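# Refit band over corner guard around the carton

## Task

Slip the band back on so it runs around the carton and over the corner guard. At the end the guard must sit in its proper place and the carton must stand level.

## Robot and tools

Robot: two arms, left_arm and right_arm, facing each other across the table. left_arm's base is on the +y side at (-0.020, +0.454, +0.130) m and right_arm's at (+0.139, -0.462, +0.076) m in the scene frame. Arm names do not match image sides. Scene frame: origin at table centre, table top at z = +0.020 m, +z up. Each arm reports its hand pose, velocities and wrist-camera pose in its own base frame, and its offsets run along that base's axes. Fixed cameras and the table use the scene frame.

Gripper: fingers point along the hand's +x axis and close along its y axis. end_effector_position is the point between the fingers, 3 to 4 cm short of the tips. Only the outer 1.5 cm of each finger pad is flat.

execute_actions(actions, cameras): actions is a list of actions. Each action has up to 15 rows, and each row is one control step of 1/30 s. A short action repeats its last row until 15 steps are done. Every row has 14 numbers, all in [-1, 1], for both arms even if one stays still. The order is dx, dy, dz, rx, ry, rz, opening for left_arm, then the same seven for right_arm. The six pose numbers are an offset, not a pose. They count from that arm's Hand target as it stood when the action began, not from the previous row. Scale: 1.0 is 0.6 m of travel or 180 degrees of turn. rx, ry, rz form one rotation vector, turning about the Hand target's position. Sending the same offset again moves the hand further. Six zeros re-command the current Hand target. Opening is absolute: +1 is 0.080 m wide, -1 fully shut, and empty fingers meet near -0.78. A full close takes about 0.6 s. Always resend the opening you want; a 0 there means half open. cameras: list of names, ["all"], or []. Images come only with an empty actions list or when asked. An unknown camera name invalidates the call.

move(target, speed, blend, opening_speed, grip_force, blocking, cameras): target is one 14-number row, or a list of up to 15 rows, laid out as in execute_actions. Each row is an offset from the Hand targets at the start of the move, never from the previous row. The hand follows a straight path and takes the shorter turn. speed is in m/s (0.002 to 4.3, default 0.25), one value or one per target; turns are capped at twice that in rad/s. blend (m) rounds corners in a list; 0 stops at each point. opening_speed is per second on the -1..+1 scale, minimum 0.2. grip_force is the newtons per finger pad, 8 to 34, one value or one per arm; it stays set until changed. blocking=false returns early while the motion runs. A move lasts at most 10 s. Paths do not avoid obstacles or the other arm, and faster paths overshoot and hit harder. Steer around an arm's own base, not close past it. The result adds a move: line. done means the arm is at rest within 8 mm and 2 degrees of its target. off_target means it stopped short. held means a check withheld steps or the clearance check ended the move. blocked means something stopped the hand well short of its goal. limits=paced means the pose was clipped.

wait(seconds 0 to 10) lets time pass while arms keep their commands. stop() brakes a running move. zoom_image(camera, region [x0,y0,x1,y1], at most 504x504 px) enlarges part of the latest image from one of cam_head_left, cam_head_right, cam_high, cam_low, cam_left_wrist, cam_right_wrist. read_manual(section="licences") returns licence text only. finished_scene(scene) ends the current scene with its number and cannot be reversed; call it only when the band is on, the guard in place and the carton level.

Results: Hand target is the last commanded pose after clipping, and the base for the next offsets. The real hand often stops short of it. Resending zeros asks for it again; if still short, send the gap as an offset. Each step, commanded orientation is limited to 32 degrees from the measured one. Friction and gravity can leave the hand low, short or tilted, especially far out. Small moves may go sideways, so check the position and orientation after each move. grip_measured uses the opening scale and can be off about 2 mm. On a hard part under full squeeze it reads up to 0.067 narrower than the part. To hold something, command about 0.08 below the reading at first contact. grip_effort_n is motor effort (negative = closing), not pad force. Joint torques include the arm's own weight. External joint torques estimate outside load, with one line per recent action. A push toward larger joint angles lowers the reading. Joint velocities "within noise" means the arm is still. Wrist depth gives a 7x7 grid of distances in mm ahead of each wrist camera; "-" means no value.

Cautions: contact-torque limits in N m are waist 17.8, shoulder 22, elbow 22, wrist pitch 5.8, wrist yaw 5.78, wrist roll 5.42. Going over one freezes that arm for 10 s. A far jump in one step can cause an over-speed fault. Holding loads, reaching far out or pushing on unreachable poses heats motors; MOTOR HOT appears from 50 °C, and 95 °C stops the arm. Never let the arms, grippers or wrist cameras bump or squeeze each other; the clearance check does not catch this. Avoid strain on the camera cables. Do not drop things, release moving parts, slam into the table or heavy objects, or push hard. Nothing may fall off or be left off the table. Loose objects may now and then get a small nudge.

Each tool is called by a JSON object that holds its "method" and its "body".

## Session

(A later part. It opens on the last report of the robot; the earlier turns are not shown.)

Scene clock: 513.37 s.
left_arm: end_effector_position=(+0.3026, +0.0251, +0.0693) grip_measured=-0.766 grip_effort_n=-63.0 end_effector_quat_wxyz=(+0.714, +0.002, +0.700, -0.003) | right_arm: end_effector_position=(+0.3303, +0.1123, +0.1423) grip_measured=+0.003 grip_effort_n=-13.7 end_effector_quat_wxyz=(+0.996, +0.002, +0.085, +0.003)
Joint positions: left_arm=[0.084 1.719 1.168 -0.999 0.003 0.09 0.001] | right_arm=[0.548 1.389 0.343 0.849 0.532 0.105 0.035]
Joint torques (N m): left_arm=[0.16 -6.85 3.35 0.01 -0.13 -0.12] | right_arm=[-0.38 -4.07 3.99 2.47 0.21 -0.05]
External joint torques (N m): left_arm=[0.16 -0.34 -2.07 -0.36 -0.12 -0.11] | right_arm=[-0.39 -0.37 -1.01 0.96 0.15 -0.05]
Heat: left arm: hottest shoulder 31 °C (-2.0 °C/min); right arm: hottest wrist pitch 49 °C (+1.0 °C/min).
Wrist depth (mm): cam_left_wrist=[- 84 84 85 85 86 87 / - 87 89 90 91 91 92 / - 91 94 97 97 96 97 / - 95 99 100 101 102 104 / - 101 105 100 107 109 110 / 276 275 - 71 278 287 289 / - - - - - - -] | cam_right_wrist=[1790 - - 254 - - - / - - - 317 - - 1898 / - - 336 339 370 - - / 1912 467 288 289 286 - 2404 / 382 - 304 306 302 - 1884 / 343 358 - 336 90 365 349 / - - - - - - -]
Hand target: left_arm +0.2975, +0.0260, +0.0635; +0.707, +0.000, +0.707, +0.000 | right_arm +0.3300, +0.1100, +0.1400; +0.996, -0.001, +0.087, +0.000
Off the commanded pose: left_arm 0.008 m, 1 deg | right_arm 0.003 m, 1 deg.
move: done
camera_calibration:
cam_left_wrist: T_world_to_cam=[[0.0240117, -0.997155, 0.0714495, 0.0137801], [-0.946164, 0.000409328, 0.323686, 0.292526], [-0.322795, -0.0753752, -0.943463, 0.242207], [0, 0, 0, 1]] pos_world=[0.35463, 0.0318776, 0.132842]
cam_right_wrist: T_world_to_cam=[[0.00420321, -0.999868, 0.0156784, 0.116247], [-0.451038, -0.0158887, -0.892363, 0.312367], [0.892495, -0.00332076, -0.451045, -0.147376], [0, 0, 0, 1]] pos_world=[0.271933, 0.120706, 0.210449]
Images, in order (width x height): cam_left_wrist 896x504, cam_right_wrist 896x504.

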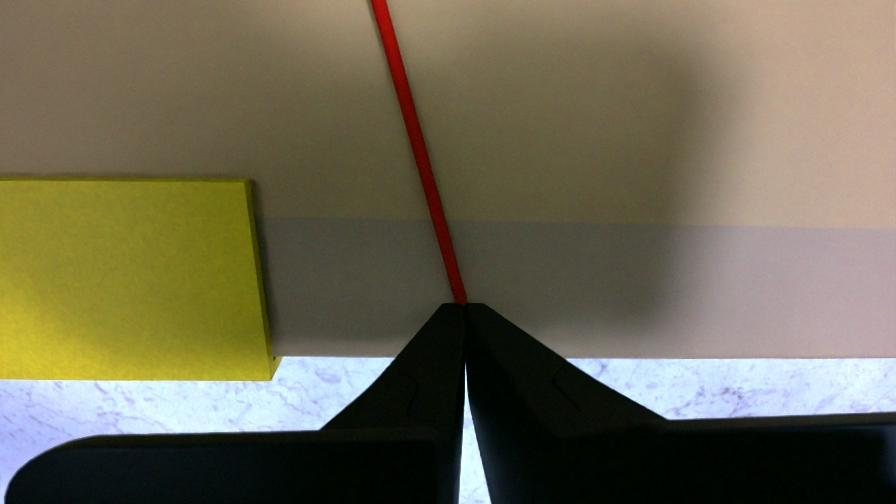

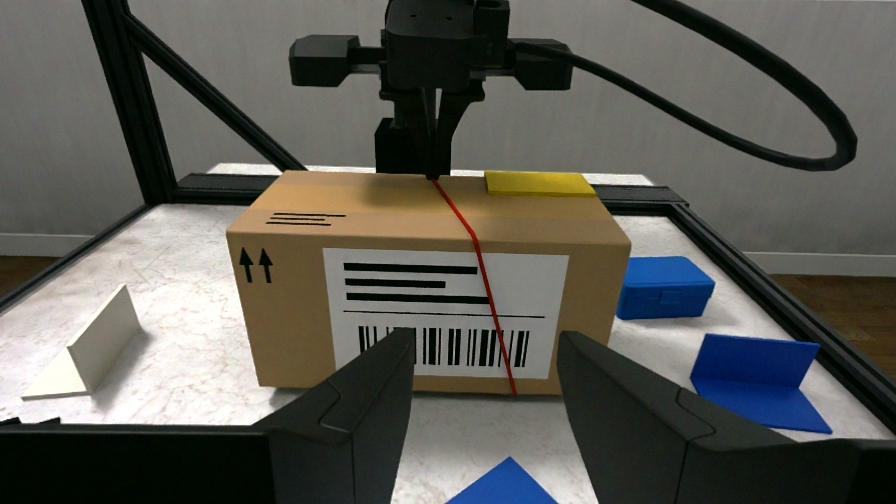

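{"method": "move", "body": {"target": [-0.0167, 0.0, 0.0333, 0, 0, 0, -1.0, 0, 0, 0, 0, 0, 0, 0.0], "speed": 0.05, "cameras": ["cam_left_wrist", "cam_right_wrist", "cam_head_left"]}}

{"method": "zoom_image", "body": {"camera": "cam_right_wrist", "region": [220, 60, 660, 410]}}

Scene clock: 525.03 s.
left_arm: end_effector_position=(+0.2906, +0.0263, +0.0794) grip_measured=-0.766 grip_effort_n=-63.5 end_effector_quat_wxyz=(+0.706, +0.001, +0.708, +0.000) | right_arm: end_effector_position=(+0.3303, +0.1123, +0.1423) grip_measured=+0.003 grip_effort_n=-13.3 end_effector_quat_wxyz=(+0.996, +0.002, +0.085, +0.003)
Joint positions: left_arm=[0.09 1.682 1.168 -1.059 -0.001 0.09 0.001] | right_arm=[0.548 1.389 0.343 0.849 0.532 0.105 0.035]
Joint torques (N m): left_arm=[-0.04 -9.4 4.99 -0.97 -0.01 -0.01] | right_arm=[-0.4 -4.04 4.01 2.47 0.2 -0.04]
External joint torques (N m): left_arm=[-0.07 -3.09 -0.51 -1.33 -0.01 -0.01] | right_arm=[-0.41 -0.34 -0.98 0.96 0.14 -0.04]
Heat: left arm: hottest shoulder 32 °C (-1.0 °C/min); right arm: hottest wrist pitch 49 °C (+1.0 °C/min).
Wrist depth (mm): cam_left_wrist=[- 91 91 91 93 93 95 / - 93 96 98 98 100 99 / 97 97 102 102 103 105 105 / - 104 108 109 110 111 113 / 270 271 271 98 278 283 285 / 288 289 - 70 - 302 305 / - - - - - - -] | cam_right_wrist=[- - 310 262 321 - - / - - - 353 1856 - 1816 / 1912 - 334 316 - - - / 2019 525 288 286 286 541 - / 417 396 305 309 303 443 463 / 343 357 - 337 90 - 360 / - - - - - - -]
Hand target: left_arm +0.2875, +0.0260, +0.0834; +0.707, +0.000, +0.707, +0.000 | right_arm +0.3300, +0.1100, +0.1400; +0.996, -0.001, +0.087, +0.000
Off the commanded pose: left_arm 0.005 m, 0 deg | right_arm 0.003 m, 1 deg.
move: done
camera_calibration:
cam_left_wrist: T_world_to_cam=[[0.0313442, -0.997099, 0.0693559, 0.0125726], [-0.938539, -0.00549686, 0.34513, 0.274137], [-0.343748, -0.075911, -0.935989, 0.253418], [0, 0, 0, 1]] pos_world=[0.344006, 0.0332803, 0.141712]
cam_right_wrist: T_world_to_cam=[[0.00420321, -0.999868, 0.0156784, 0.116247], [-0.451038, -0.0158887, -0.892363, 0.312367], [0.892495, -0.00332076, -0.451045, -0.147376], [0, 0, 0, 1]] pos_world=[0.271933, 0.120706, 0.210449]
Images, in order (width x height): cam_head_left 896x504, cam_left_wrist 896x504, cam_right_wrist 896x504.

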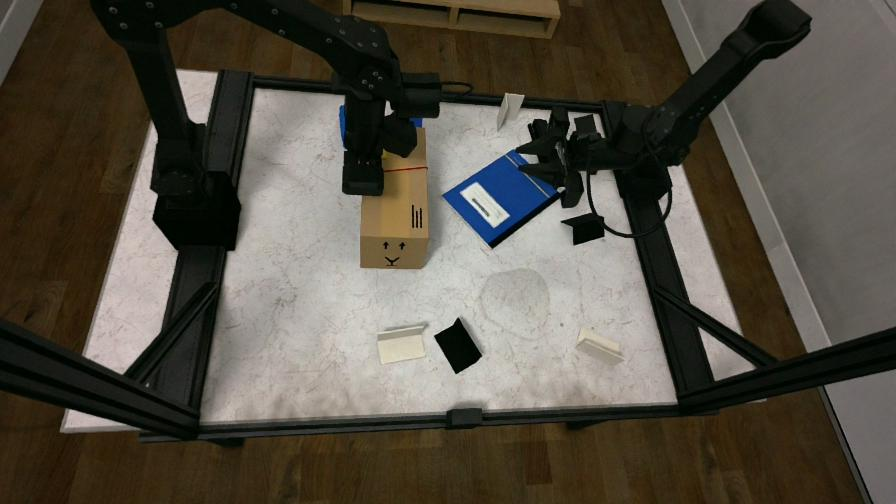

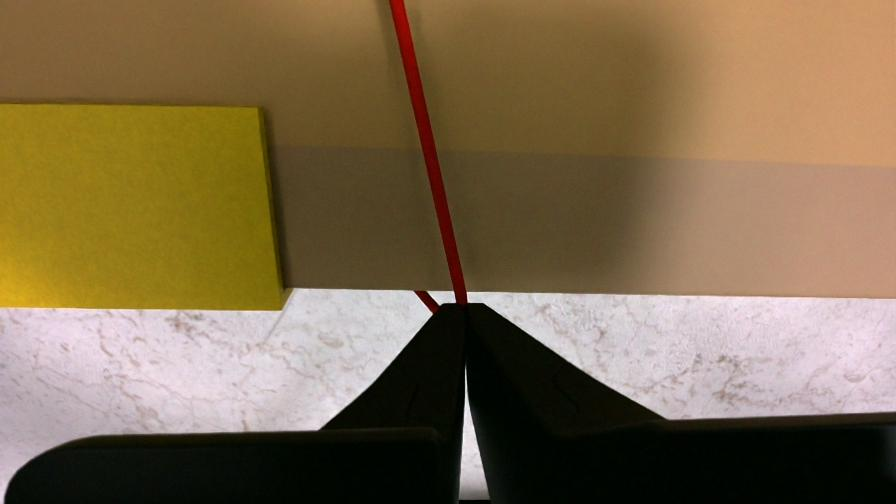

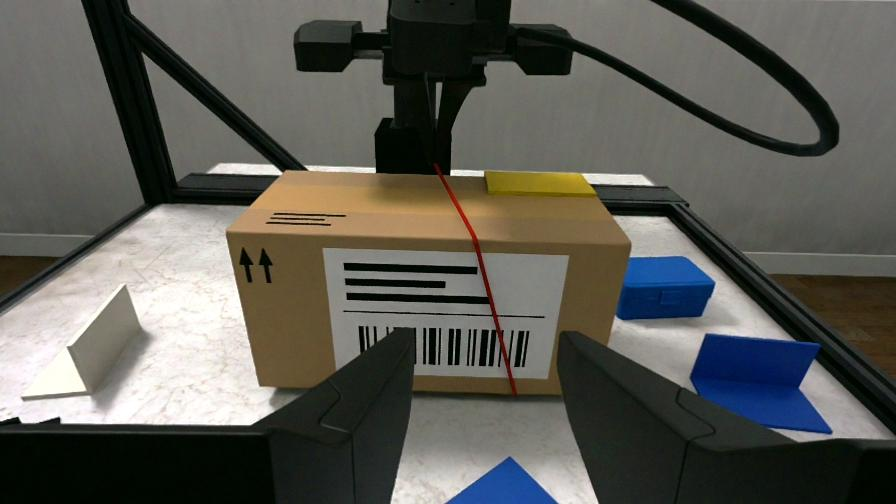

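Scaled by 1.145 from the camera's 896x504 image, which has a finer 1280x720 frame.

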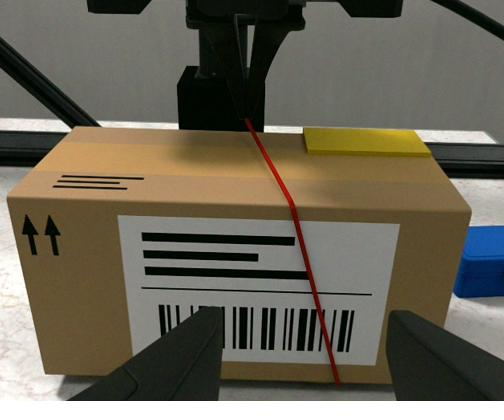

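{"method": "move", "body": {"target": [[-0.01, 0.0, 0.0167, 0, 0, 0, -1.0, 0, 0, 0, 0, 0, 0, 0.0], [-0.01, 0.1083, 0.0167, 0, 0, 0, -1.0, 0, 0, 0, 0, 0, 0, 0.0]], "speed": 0.06, "blend": [0.004, 0.0], "cameras": ["cam_left_wrist", "cam_right_wrist", "cam_low"]}}

{"method": "zoom_image", "body": {"camera": "cam_right_wrist", "region": [220, 60, 660, 410]}}

{"method": "zoom_image", "body": {"camera": "cam_low", "region": [300, 160, 560, 350]}}

Scene clock: 545.77 s.
left_arm: end_effector_position=(+0.2824, +0.0884, +0.0930) grip_measured=-0.766 grip_effort_n=-63.5 end_effector_quat_wxyz=(+0.711, +0.002, +0.704, +0.000) | right_arm: end_effector_position=(+0.3303, +0.1123, +0.1423) grip_measured=+0.003 grip_effort_n=-13.7 end_effector_quat_wxyz=(+0.996, +0.002, +0.085, +0.003)
Joint positions: left_arm=[0.304 1.675 1.216 -1.102 0.001 0.306 0.001] | right_arm=[0.548 1.389 0.343 0.849 0.532 0.105 0.035]
Joint torques (N m): left_arm=[0.63 -6.46 6.42 -0.93 -0.07 0.19] | right_arm=[-0.37 -4.04 3.99 2.48 0.2 -0.04]
External joint torques (N m): left_arm=[0.63 -0.1 0.84 -1.3 -0.08 0.19] | right_arm=[-0.4 -0.32 -1.02 0.96 0.14 -0.04]
Heat: left arm: hottest shoulder 33 °C (+1.0 °C/min); right arm: hottest wrist pitch 49 °C (+1.0 °C/min).
Wrist depth (mm): cam_left_wrist=[223 101 102 104 105 107 108 / 235 105 105 107 110 113 114 / 209 112 112 113 118 120 120 / 221 268 118 119 124 280 283 / 278 282 284 98 291 300 309 / 299 300 - 71 308 319 324 / - - - - - - -] | cam_right_wrist=[- - - 321 278 - - / - 619 - 617 - - - / - 680 336 340 - - - / 2274 539 287 288 286 - 2475 / - 410 305 311 301 448 1816 / 344 - - 332 90 - 357 / - - - - - - -]
Hand target: left_arm +0.2815, +0.0909, +0.0935; +0.707, +0.001, +0.707, +0.000 | right_arm +0.3300, +0.1100, +0.1400; +0.996, -0.001, +0.087, +0.000
Off the commanded pose: left_arm 0.003 m, 1 deg | right_arm 0.003 m, 1 deg.
move: done
camera_calibration:
cam_left_wrist: T_world_to_cam=[[0.0290083, -0.997231, 0.0684718, 0.0746075], [-0.942553, -0.00448276, 0.334028, 0.264129], [-0.332796, -0.0742278, -0.940073, 0.265257], [0, 0, 0, 1]] pos_world=[0.335068, 0.0952744, 0.156026]
cam_right_wrist: T_world_to_cam=[[0.00420321, -0.999868, 0.0156784, 0.116247], [-0.451038, -0.0158887, -0.892363, 0.312367], [0.892495, -0.00332076, -0.451045, -0.147376], [0, 0, 0, 1]] pos_world=[0.271933, 0.120706, 0.210449]
Images, in order (width x height): cam_low 896x504, cam_left_wrist 896x504, cam_right_wrist 896x504.

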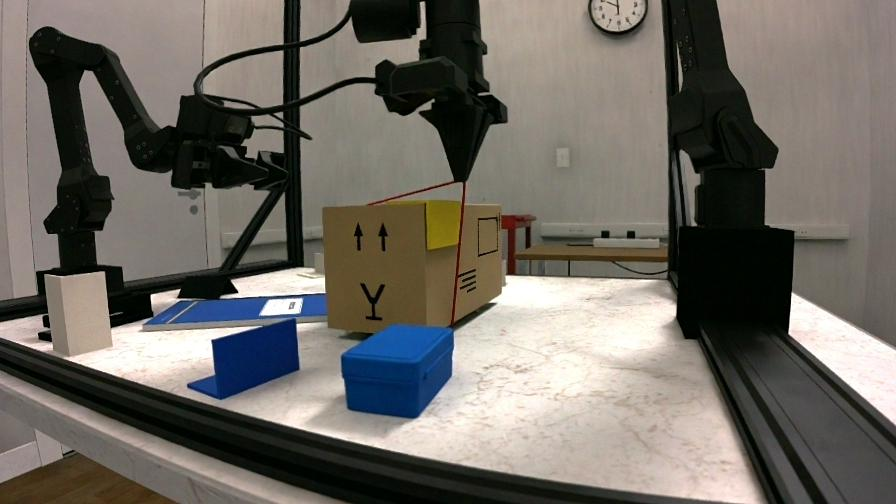

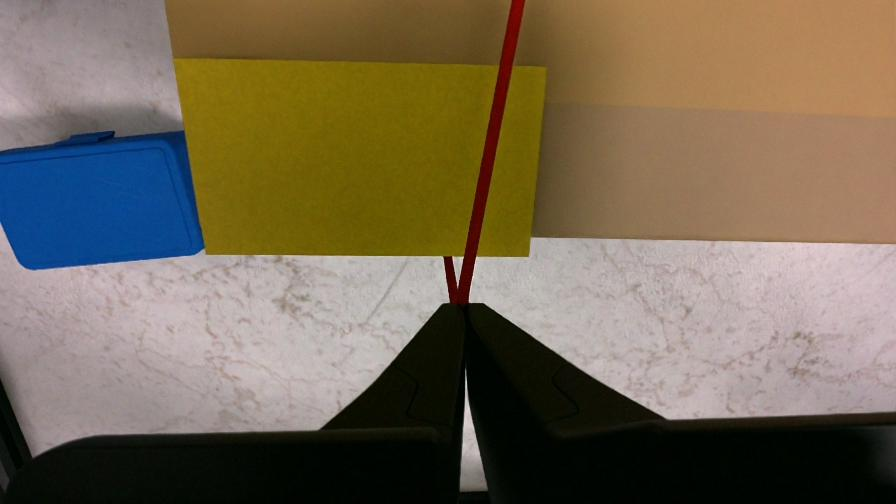

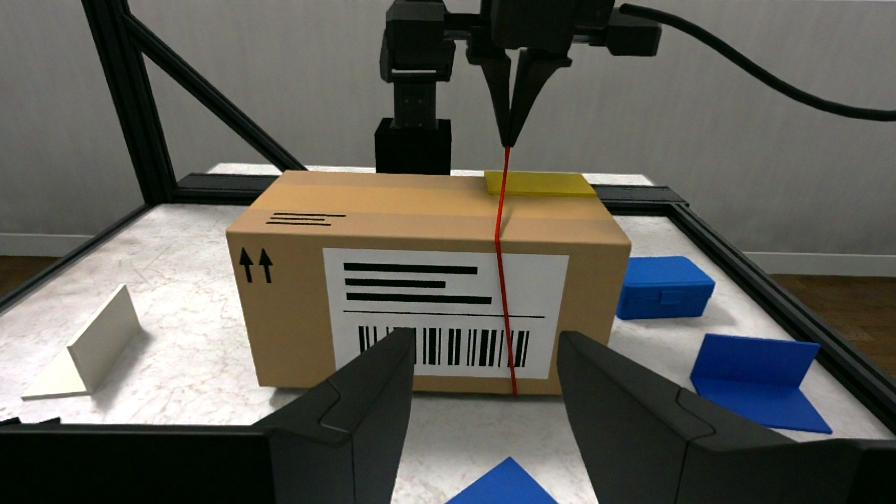

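Scaled by 1.145 from the camera's 896x504 image, which has a finer 1280x720 frame.

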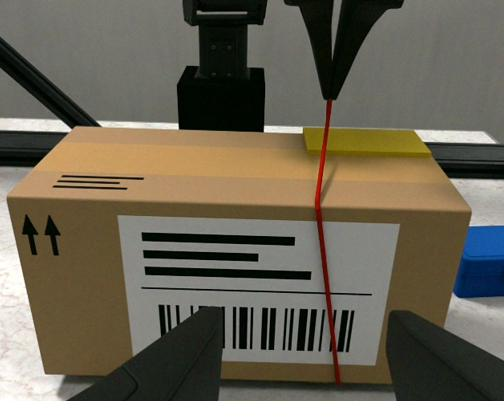

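Scaled by 1.938 from the camera's 896x504 image, which has a finer 1280x720 frame.

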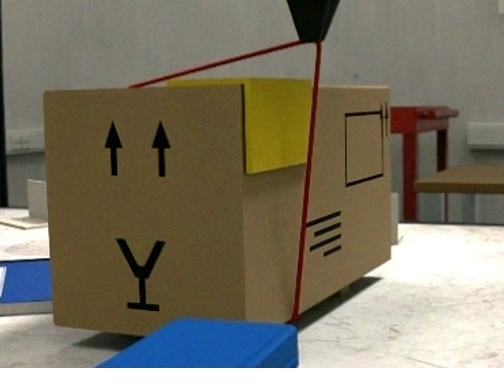

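{"method": "move", "body": {"target": [0.0, 0.0783, 0.0, 0, 0, 0, -1.0, 0, 0, 0, 0, 0, 0, 0.0], "speed": 0.06, "cameras": ["cam_left_wrist", "cam_right_wrist", "cam_low"]}}

{"method": "zoom_image", "body": {"camera": "cam_right_wrist", "region": [220, 60, 660, 410]}}

{"method": "zoom_image", "body": {"camera": "cam_low", "region": [300, 160, 560, 350]}}

Scene clock: 581.73 s.
left_arm: end_effector_position=(+0.2830, +0.1329, +0.0928) grip_measured=-0.766 grip_effort_n=-63.5 end_effector_quat_wxyz=(+0.710, +0.001, +0.704, -0.004) | right_arm: end_effector_position=(+0.3303, +0.1123, +0.1423) grip_measured=+0.003 grip_effort_n=-13.7 end_effector_quat_wxyz=(+0.996, +0.002, +0.085, +0.003)
Joint positions: left_arm=[0.443 1.74 1.29 -1.113 0.008 0.449 0.001] | right_arm=[0.548 1.389 0.343 0.849 0.532 0.105 0.035]
Joint torques (N m): left_arm=[0.95 -6.88 6.6 -0.8 -0.28 0.17] | right_arm=[-0.41 -4.02 3.98 2.47 0.2 -0.04]
External joint torques (N m): left_arm=[0.98 -0.01 0.99 -1.17 -0.3 0.17] | right_arm=[-0.43 -0.3 -1.03 0.95 0.15 -0.04]
Heat: left arm: hottest elbow 34 °C (+4.0 °C/min); right arm: hottest wrist pitch 50 °C (+1.0 °C/min). Fold the right arm in close to its base, or ease its load, before you think long.
Wrist depth (mm): cam_left_wrist=[221 222 225 103 104 107 108 / 233 234 234 106 107 110 114 / 211 210 234 112 115 117 120 / 256 221 269 119 121 126 286 / 276 280 283 89 - 303 309 / 288 297 - 71 - 321 332 / - - - - - - -] | cam_right_wrist=[- - - 526 277 307 - / - - 1790 634 351 1988 - / - - 334 339 378 - - / 2036 497 288 286 288 545 2086 / 390 424 304 308 302 441 1856 / - 355 - 331 90 372 347 / - - - - - - -]
Hand target: left_arm +0.2816, +0.1379, +0.0934; +0.707, +0.001, +0.707, +0.000 | right_arm +0.3300, +0.1100, +0.1400; +0.996, -0.001, +0.087, +0.000
Off the commanded pose: left_arm 0.005 m, 1 deg | right_arm 0.003 m, 1 deg.
MOTOR HOT: joint 4 (wrist pitch) of the right arm reports 50 °C; the controller stops that arm at 95 °C. To cool a motor, set the load down, stop pushing, or move to a pose that needs little force.
move: done
camera_calibration:
cam_left_wrist: T_world_to_cam=[[0.024433, -0.996929, 0.074398, 0.119576], [-0.942319, 0.00188396, 0.334712, 0.264044], [-0.333824, -0.0782846, -0.939379, 0.269226], [0, 0, 0, 1]] pos_world=[0.335766, 0.139787, 0.155631]
cam_right_wrist: T_world_to_cam=[[0.00420321, -0.999868, 0.0156784, 0.116247], [-0.451038, -0.0158887, -0.892363, 0.312367], [0.892495, -0.00332076, -0.451045, -0.147376], [0, 0, 0, 1]] pos_world=[0.271933, 0.120706, 0.210449]
Images, in order (width x height): cam_low 896x504, cam_left_wrist 896x504, cam_right_wrist 896x504.

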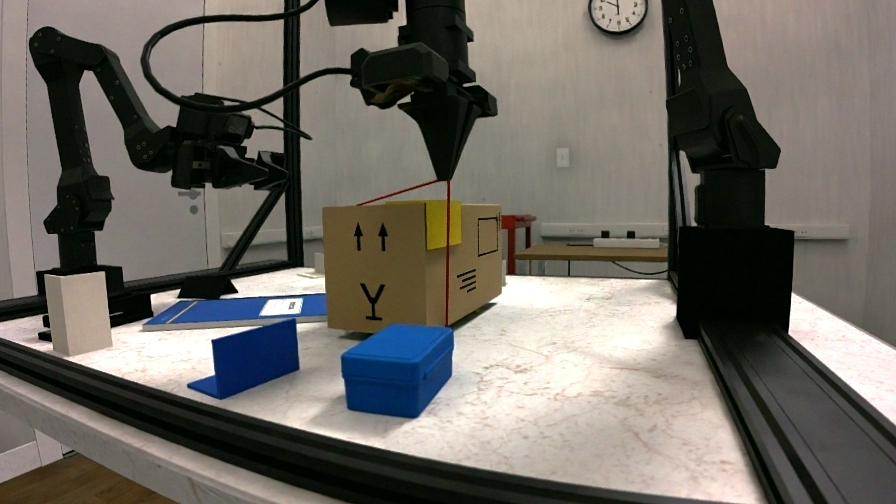

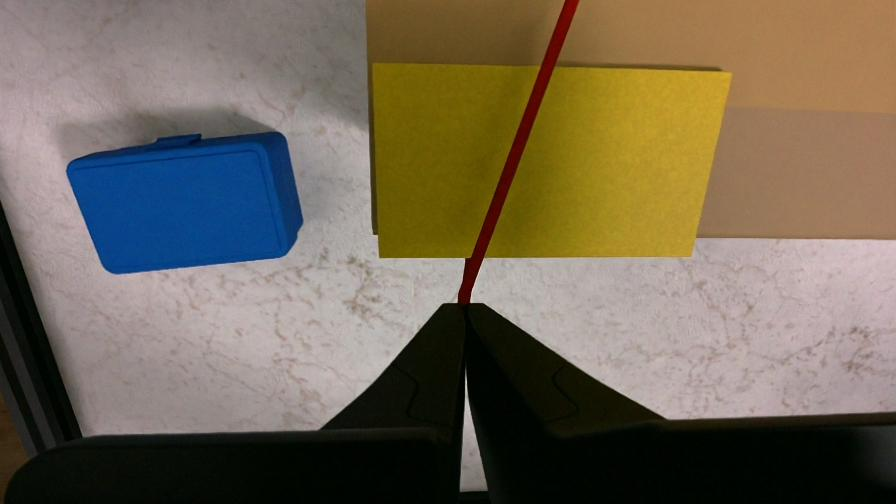

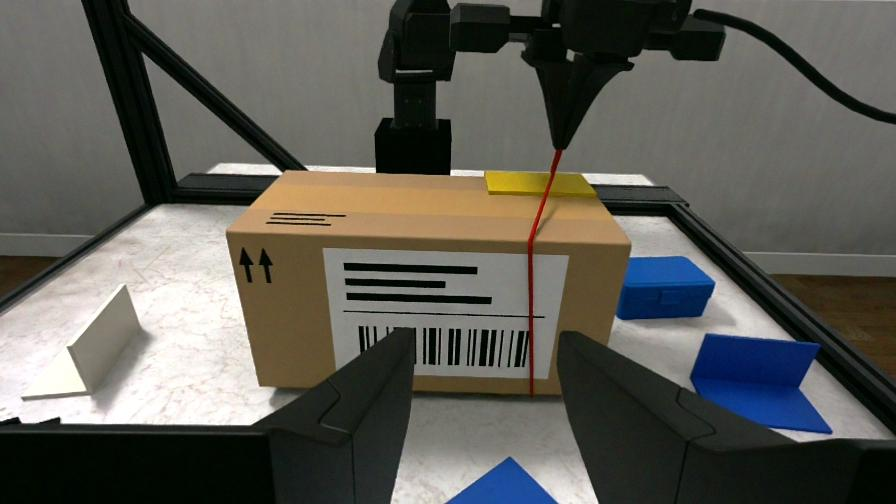

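Scaled by 1.145 from the camera's 896x504 image, which has a finer 1280x720 frame.

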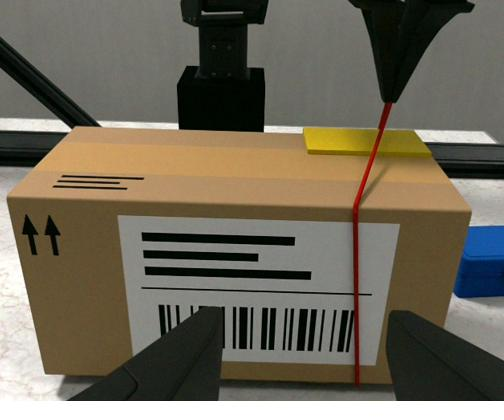

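Scaled by 1.938 from the camera's 896x504 image, which has a finer 1280x720 frame.

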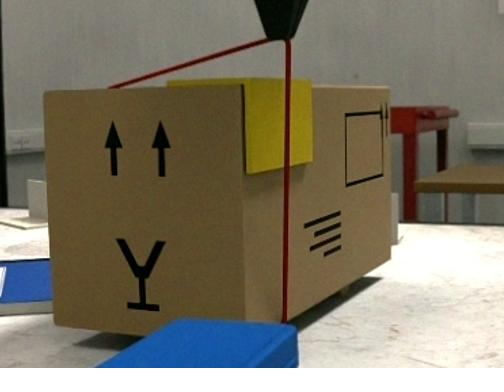

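{"method": "move", "body": {"target": [0.0, 0.0217, 0.0083, 0, 0, 0, -1.0, 0, 0, 0, 0, 0, 0, 0.0], "speed": 0.06, "cameras": ["cam_right_wrist", "cam_low"]}}

{"method": "zoom_image", "body": {"camera": "cam_right_wrist", "region": [220, 60, 660, 410]}}

{"method": "zoom_image", "body": {"camera": "cam_low", "region": [300, 160, 560, 350]}}

Scene clock: 615.97 s.
left_arm: end_effector_position=(+0.2833, +0.1449, +0.0971) grip_measured=-0.766 grip_effort_n=-63.0 end_effector_quat_wxyz=(+0.710, +0.001, +0.704, -0.005) | right_arm: end_effector_position=(+0.3303, +0.1123, +0.1423) grip_measured=+0.003 grip_effort_n=-13.7 end_effector_quat_wxyz=(+0.996, +0.002, +0.085, +0.003)
Joint positions: left_arm=[0.477 1.76 1.33 -1.137 0.009 0.486 0.001] | right_arm=[0.548 1.389 0.343 0.849 0.532 0.105 0.035]
Joint torques (N m): left_arm=[1.21 -7.16 6.69 -0.79 -0.35 0.19] | right_arm=[-0.35 -4.02 3.99 2.48 0.2 -0.04]
External joint torques (N m): left_arm=[1.2 -0.17 1.09 -1.15 -0.37 0.19] | right_arm=[-0.37 -0.33 -0.96 0.98 0.14 -0.04]
Heat: left arm: hottest elbow 35 °C (+3.0 °C/min); right arm: hottest wrist pitch 50 °C (+1.0 °C/min). Fold the right arm in close to its base, or ease its load, before you think long.
Wrist depth (mm): cam_left_wrist=[223 225 228 107 109 111 112 / 234 236 241 110 112 114 118 / 245 213 251 116 118 122 125 / 263 226 272 125 285 287 294 / 277 282 287 89 298 307 305 / 292 304 - 71 314 327 346 / - - - - - - -] | cam_right_wrist=[- - - 551 324 305 - / - - 2176 630 344 - - / - 628 333 345 - - - / 1803 511 289 289 287 570 2657 / 379 - 304 308 299 - 1765 / - 345 - 339 90 - 363 / - - - 308 - - -]
Hand target: left_arm +0.2815, +0.1510, +0.0983; +0.707, +0.000, +0.707, +0.000 | right_arm +0.3300, +0.1100, +0.1400; +0.996, -0.001, +0.087, +0.000
Off the commanded pose: left_arm 0.006 m, 1 deg | right_arm 0.003 m, 1 deg.
MOTOR HOT: still on. Joint 4 (wrist pitch) of the right arm reports 50 °C.
move: done
camera_calibration:
cam_right_wrist: T_world_to_cam=[[0.00420321, -0.999868, 0.0156784, 0.116247], [-0.451038, -0.0158887, -0.892363, 0.312367], [0.892495, -0.00332076, -0.451045, -0.147376], [0, 0, 0, 1]] pos_world=[0.271933, 0.120706, 0.210449]
Images, in order (width x height): cam_low 896x504, cam_right_wrist 896x504.

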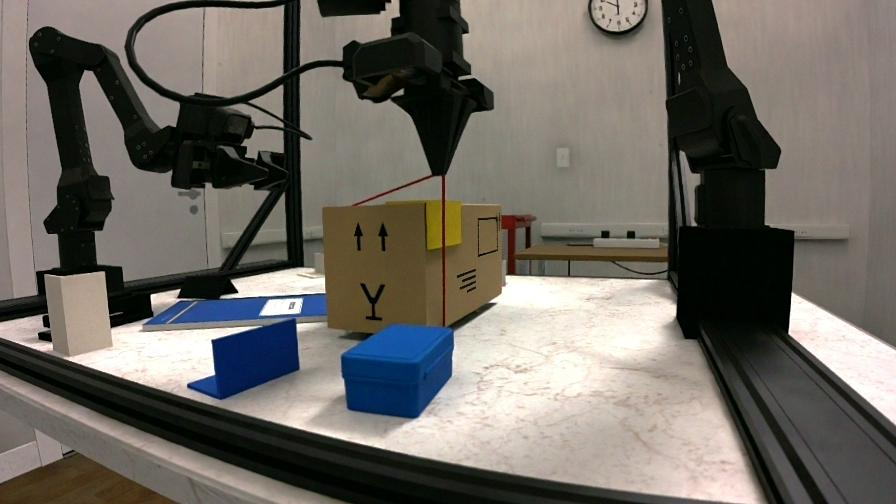

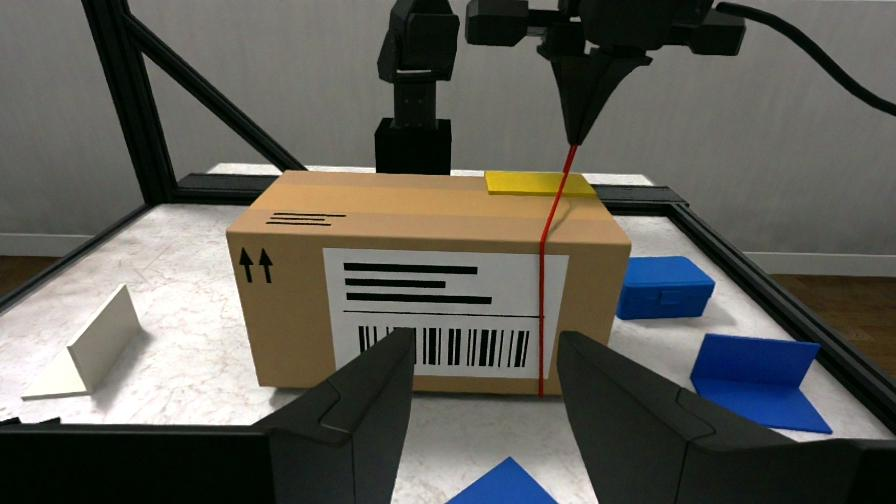

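Scaled by 1.145 from the camera's 896x504 image, which has a finer 1280x720 frame.

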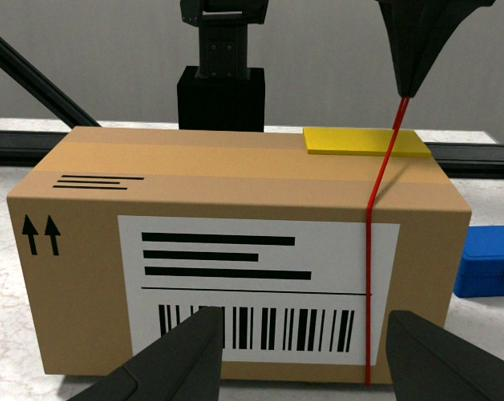

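Scaled by 1.938 from the camera's 896x504 image, which has a finer 1280x720 frame.

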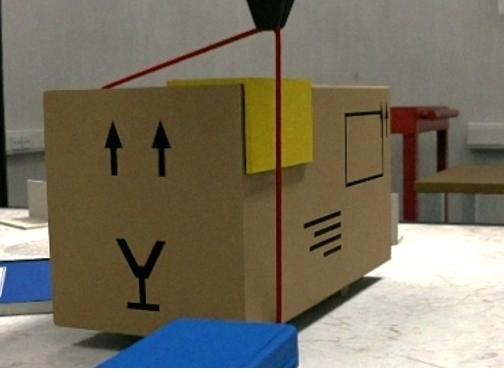

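{"method": "move", "body": {"target": [0.0, 0.0, 0.05, 0, 0, 0, -1.0, 0, 0, 0, 0, 0, 0, 0.0], "speed": 0.06, "cameras": ["cam_right_wrist", "cam_low"]}}

{"method": "zoom_image", "body": {"camera": "cam_right_wrist", "region": [220, 60, 660, 410]}}

{"method": "zoom_image", "body": {"camera": "cam_low", "region": [300, 160, 560, 350]}}

Scene clock: 634.40 s.
left_arm: end_effector_position=(+0.2830, +0.1446, +0.1217) grip_measured=-0.766 grip_effort_n=-63.5 end_effector_quat_wxyz=(+0.705, -0.002, +0.710, -0.009) | right_arm: end_effector_position=(+0.3303, +0.1123, +0.1423) grip_measured=+0.003 grip_effort_n=-13.7 end_effector_quat_wxyz=(+0.996, +0.002, +0.085, +0.003)
Joint positions: left_arm=[0.477 1.76 1.428 -1.253 0.011 0.486 0.001] | right_arm=[0.548 1.389 0.343 0.849 0.532 0.105 0.035]
Joint torques (N m): left_arm=[1.16 -9.03 7.22 -0.91 -0.37 0.17] | right_arm=[-0.39 -4.05 4 2.47 0.19 -0.06]
External joint torques (N m): left_arm=[1.16 -1.91 1.56 -1.23 -0.39 0.17] | right_arm=[-0.43 -0.35 -0.99 0.96 0.14 -0.06]
Heat: left arm: hottest elbow 34 °C (+0.0 °C/min); right arm: hottest wrist pitch 51 °C (+1.0 °C/min). Fold the right arm in close to its base, or ease its load, before you think long.
Wrist depth (mm): cam_left_wrist=[241 246 249 128 130 132 135 / 248 254 262 133 134 139 143 / 270 234 270 140 144 148 151 / 282 292 297 300 313 319 324 / 295 311 316 89 329 339 348 / 314 331 - 71 349 367 370 / - - - - - - -] | cam_right_wrist=[- 1549 1568 1790 327 - - / - 626 - 641 - - - / - 642 338 342 - 2019 - / 1927 511 288 288 285 583 2427 / 369 421 305 307 301 417 445 / 350 - - 330 90 - 348 / - - - - - - -]
Hand target: left_arm +0.2815, +0.1509, +0.1284; +0.707, +0.000, +0.707, +0.000 | right_arm +0.3300, +0.1100, +0.1400; +0.996, -0.001, +0.087, +0.000
Off the commanded pose: left_arm 0.009 m, 1 deg | right_arm 0.003 m, 1 deg.
MOTOR HOT: still on. Joint 4 (wrist pitch) of the right arm reports 51 °C.
move: off_target (left_arm)
camera_calibration:
cam_right_wrist: T_world_to_cam=[[0.00420321, -0.999868, 0.0156784, 0.116247], [-0.451038, -0.0158887, -0.892363, 0.312367], [0.892495, -0.00332076, -0.451045, -0.147376], [0, 0, 0, 1]] pos_world=[0.271933, 0.120706, 0.210449]
Images, in order (width x height): cam_low 896x504, cam_right_wrist 896x504.

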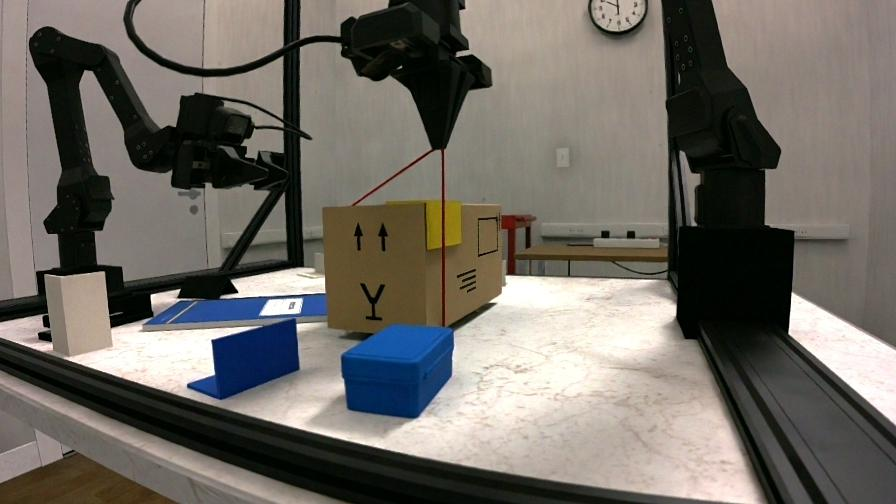

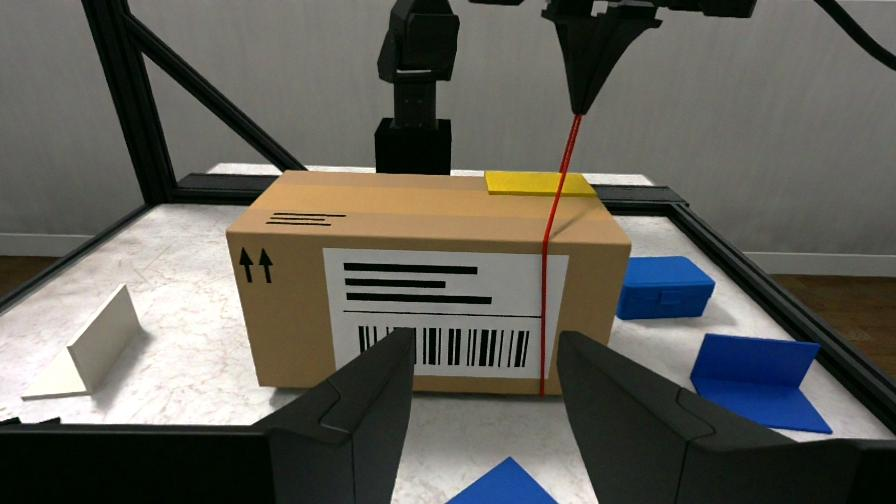

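Scaled by 1.145 from the camera's 896x504 image, which has a finer 1280x720 frame.

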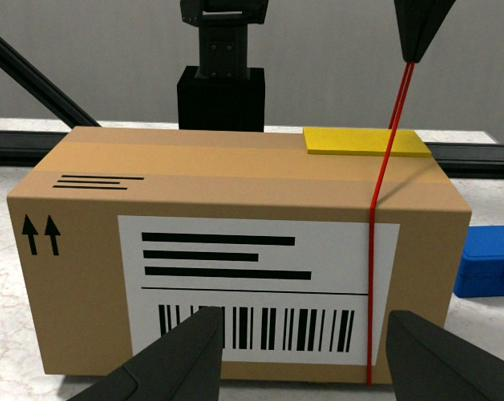

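Scaled by 1.938 from the camera's 896x504 image, which has a finer 1280x720 frame.

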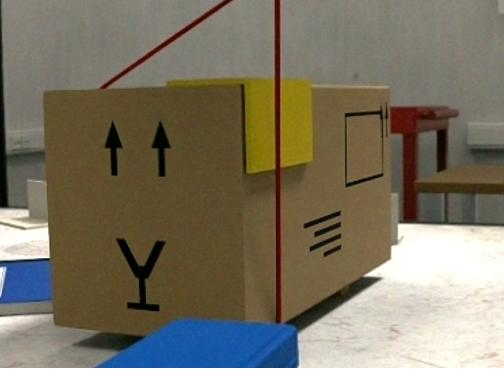

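{"method": "move", "body": {"target": [[0.0, -0.0682, 0.0, 0, 0, 0, -1.0, 0, 0, 0, 0, 0, 0, 0.0], [0.0, -0.0682, -0.05, 0, 0, 0, -1.0, 0, 0, 0, 0, 0, 0, 0.0]], "speed": 0.07, "blend": [0.01, 0.0], "cameras": ["cam_left_wrist", "cam_right_wrist", "cam_low"]}}

{"method": "zoom_image", "body": {"camera": "cam_right_wrist", "region": [220, 60, 660, 410]}}

{"method": "zoom_image", "body": {"camera": "cam_low", "region": [300, 160, 560, 350]}}

Scene clock: 668.43 s.
left_arm: end_effector_position=(+0.2862, +0.1098, +0.0972) grip_measured=-0.766 grip_effort_n=-63.5 end_effector_quat_wxyz=(+0.710, -0.001, +0.704, -0.005) | right_arm: end_effector_position=(+0.3303, +0.1123, +0.1423) grip_measured=+0.003 grip_effort_n=-13.7 end_effector_quat_wxyz=(+0.996, +0.002, +0.085, +0.003)
Joint positions: left_arm=[0.372 1.716 1.279 -1.129 0.011 0.377 0.001] | right_arm=[0.548 1.389 0.343 0.849 0.532 0.105 0.035]
Joint torques (N m): left_arm=[-0.01 -9.33 4.23 -0.63 -0.37 -0.13] | right_arm=[-0.37 -4 4.05 2.47 0.19 -0.06]
External joint torques (N m): left_arm=[-0.01 -2.63 -1.37 -0.98 -0.39 -0.13] | right_arm=[-0.36 -0.34 -0.9 0.97 0.13 -0.06]
Motor temperatures (°C): left_arm=[22 33 39 30 28 27] | right_arm=[24 28 34 51 25 27]
Heat: left arm: hottest elbow 39 °C (+4.0 °C/min); right arm: hottest wrist pitch 51 °C (+1.0 °C/min). Fold the right arm in close to its base, or ease its load, before you think long.
Wrist depth (mm): cam_left_wrist=[223 226 106 107 109 111 112 / 236 240 109 110 113 117 118 / 214 215 116 117 121 124 125 / 225 229 123 123 129 286 291 / 282 286 288 89 299 306 316 / 300 303 - 71 315 327 333 / - - - - - - -] | cam_right_wrist=[- - - 327 268 306 2019 / - - - - 355 - - / - - 330 367 - - - / - 479 288 288 288 579 2195 / 382 420 305 308 303 - 1803 / 344 361 - 334 90 - 358 / - - - 309 - - -]
Hand target: left_arm +0.2815, +0.1100, +0.0983; +0.707, +0.000, +0.707, +0.000 | right_arm +0.3300, +0.1100, +0.1400; +0.996, -0.001, +0.087, +0.000
Off the commanded pose: left_arm 0.005 m, 1 deg | right_arm 0.003 m, 1 deg.
MOTOR HOT: still on. Joint 4 (wrist pitch) of the right arm reports 51 °C.
move: done
camera_calibration:
cam_left_wrist: T_world_to_cam=[[0.0256741, -0.996574, 0.0786257, 0.0954206], [-0.941869, 0.00224218, 0.335974, 0.265365], [-0.334999, -0.0826809, -0.938584, 0.273381], [0, 0, 0, 1]] pos_world=[0.339071, 0.117102, 0.159933]
cam_right_wrist: T_world_to_cam=[[0.00420321, -0.999868, 0.0156784, 0.116247], [-0.451038, -0.0158887, -0.892363, 0.312367], [0.892495, -0.00332076, -0.451045, -0.147376], [0, 0, 0, 1]] pos_world=[0.271933, 0.120706, 0.210449]
Images, in order (width x height): cam_low 896x504, cam_left_wrist 896x504, cam_right_wrist 896x504.

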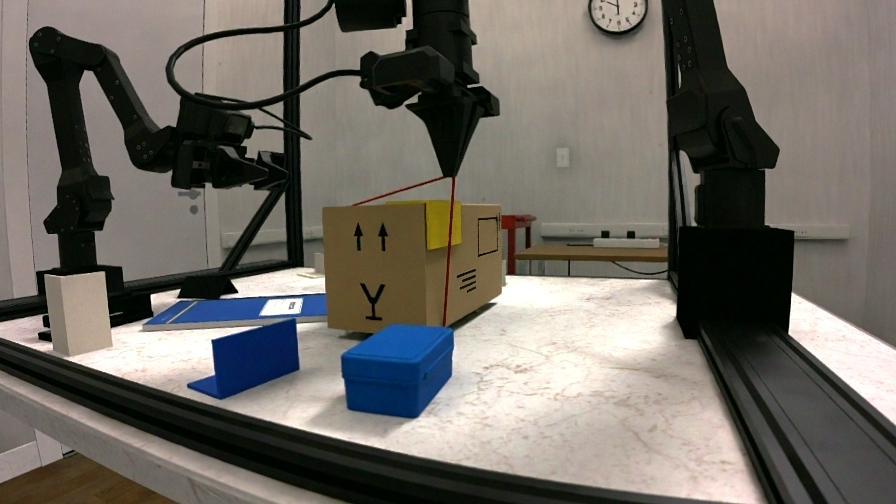

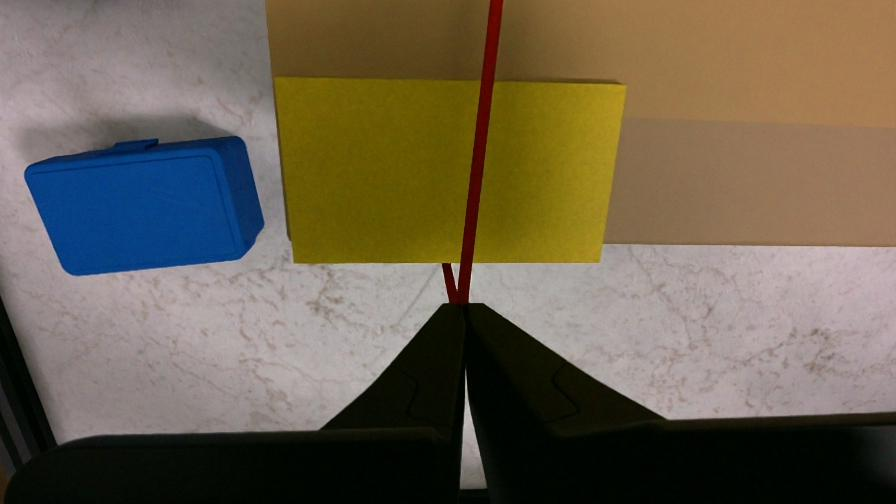

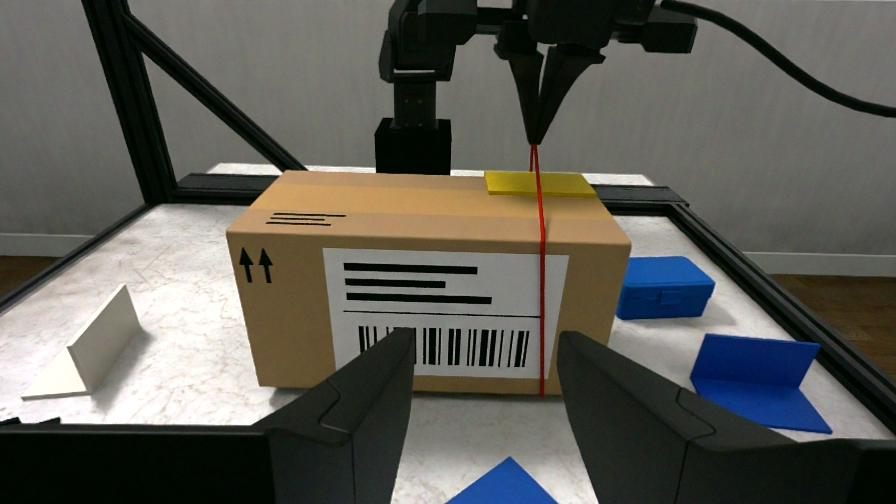

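Scaled by 1.145 from the camera's 896x504 image, which has a finer 1280x720 frame.

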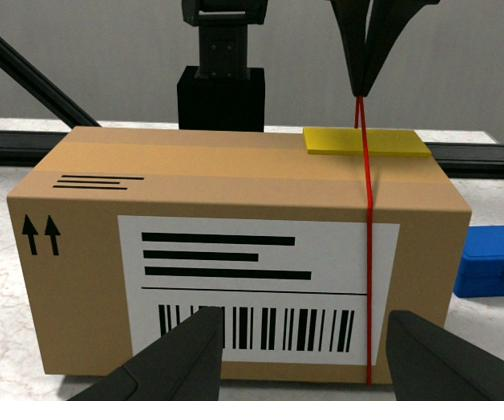

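Scaled by 1.938 from the camera's 896x504 image, which has a finer 1280x720 frame.

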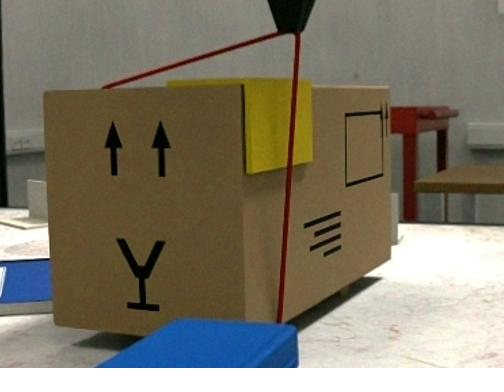

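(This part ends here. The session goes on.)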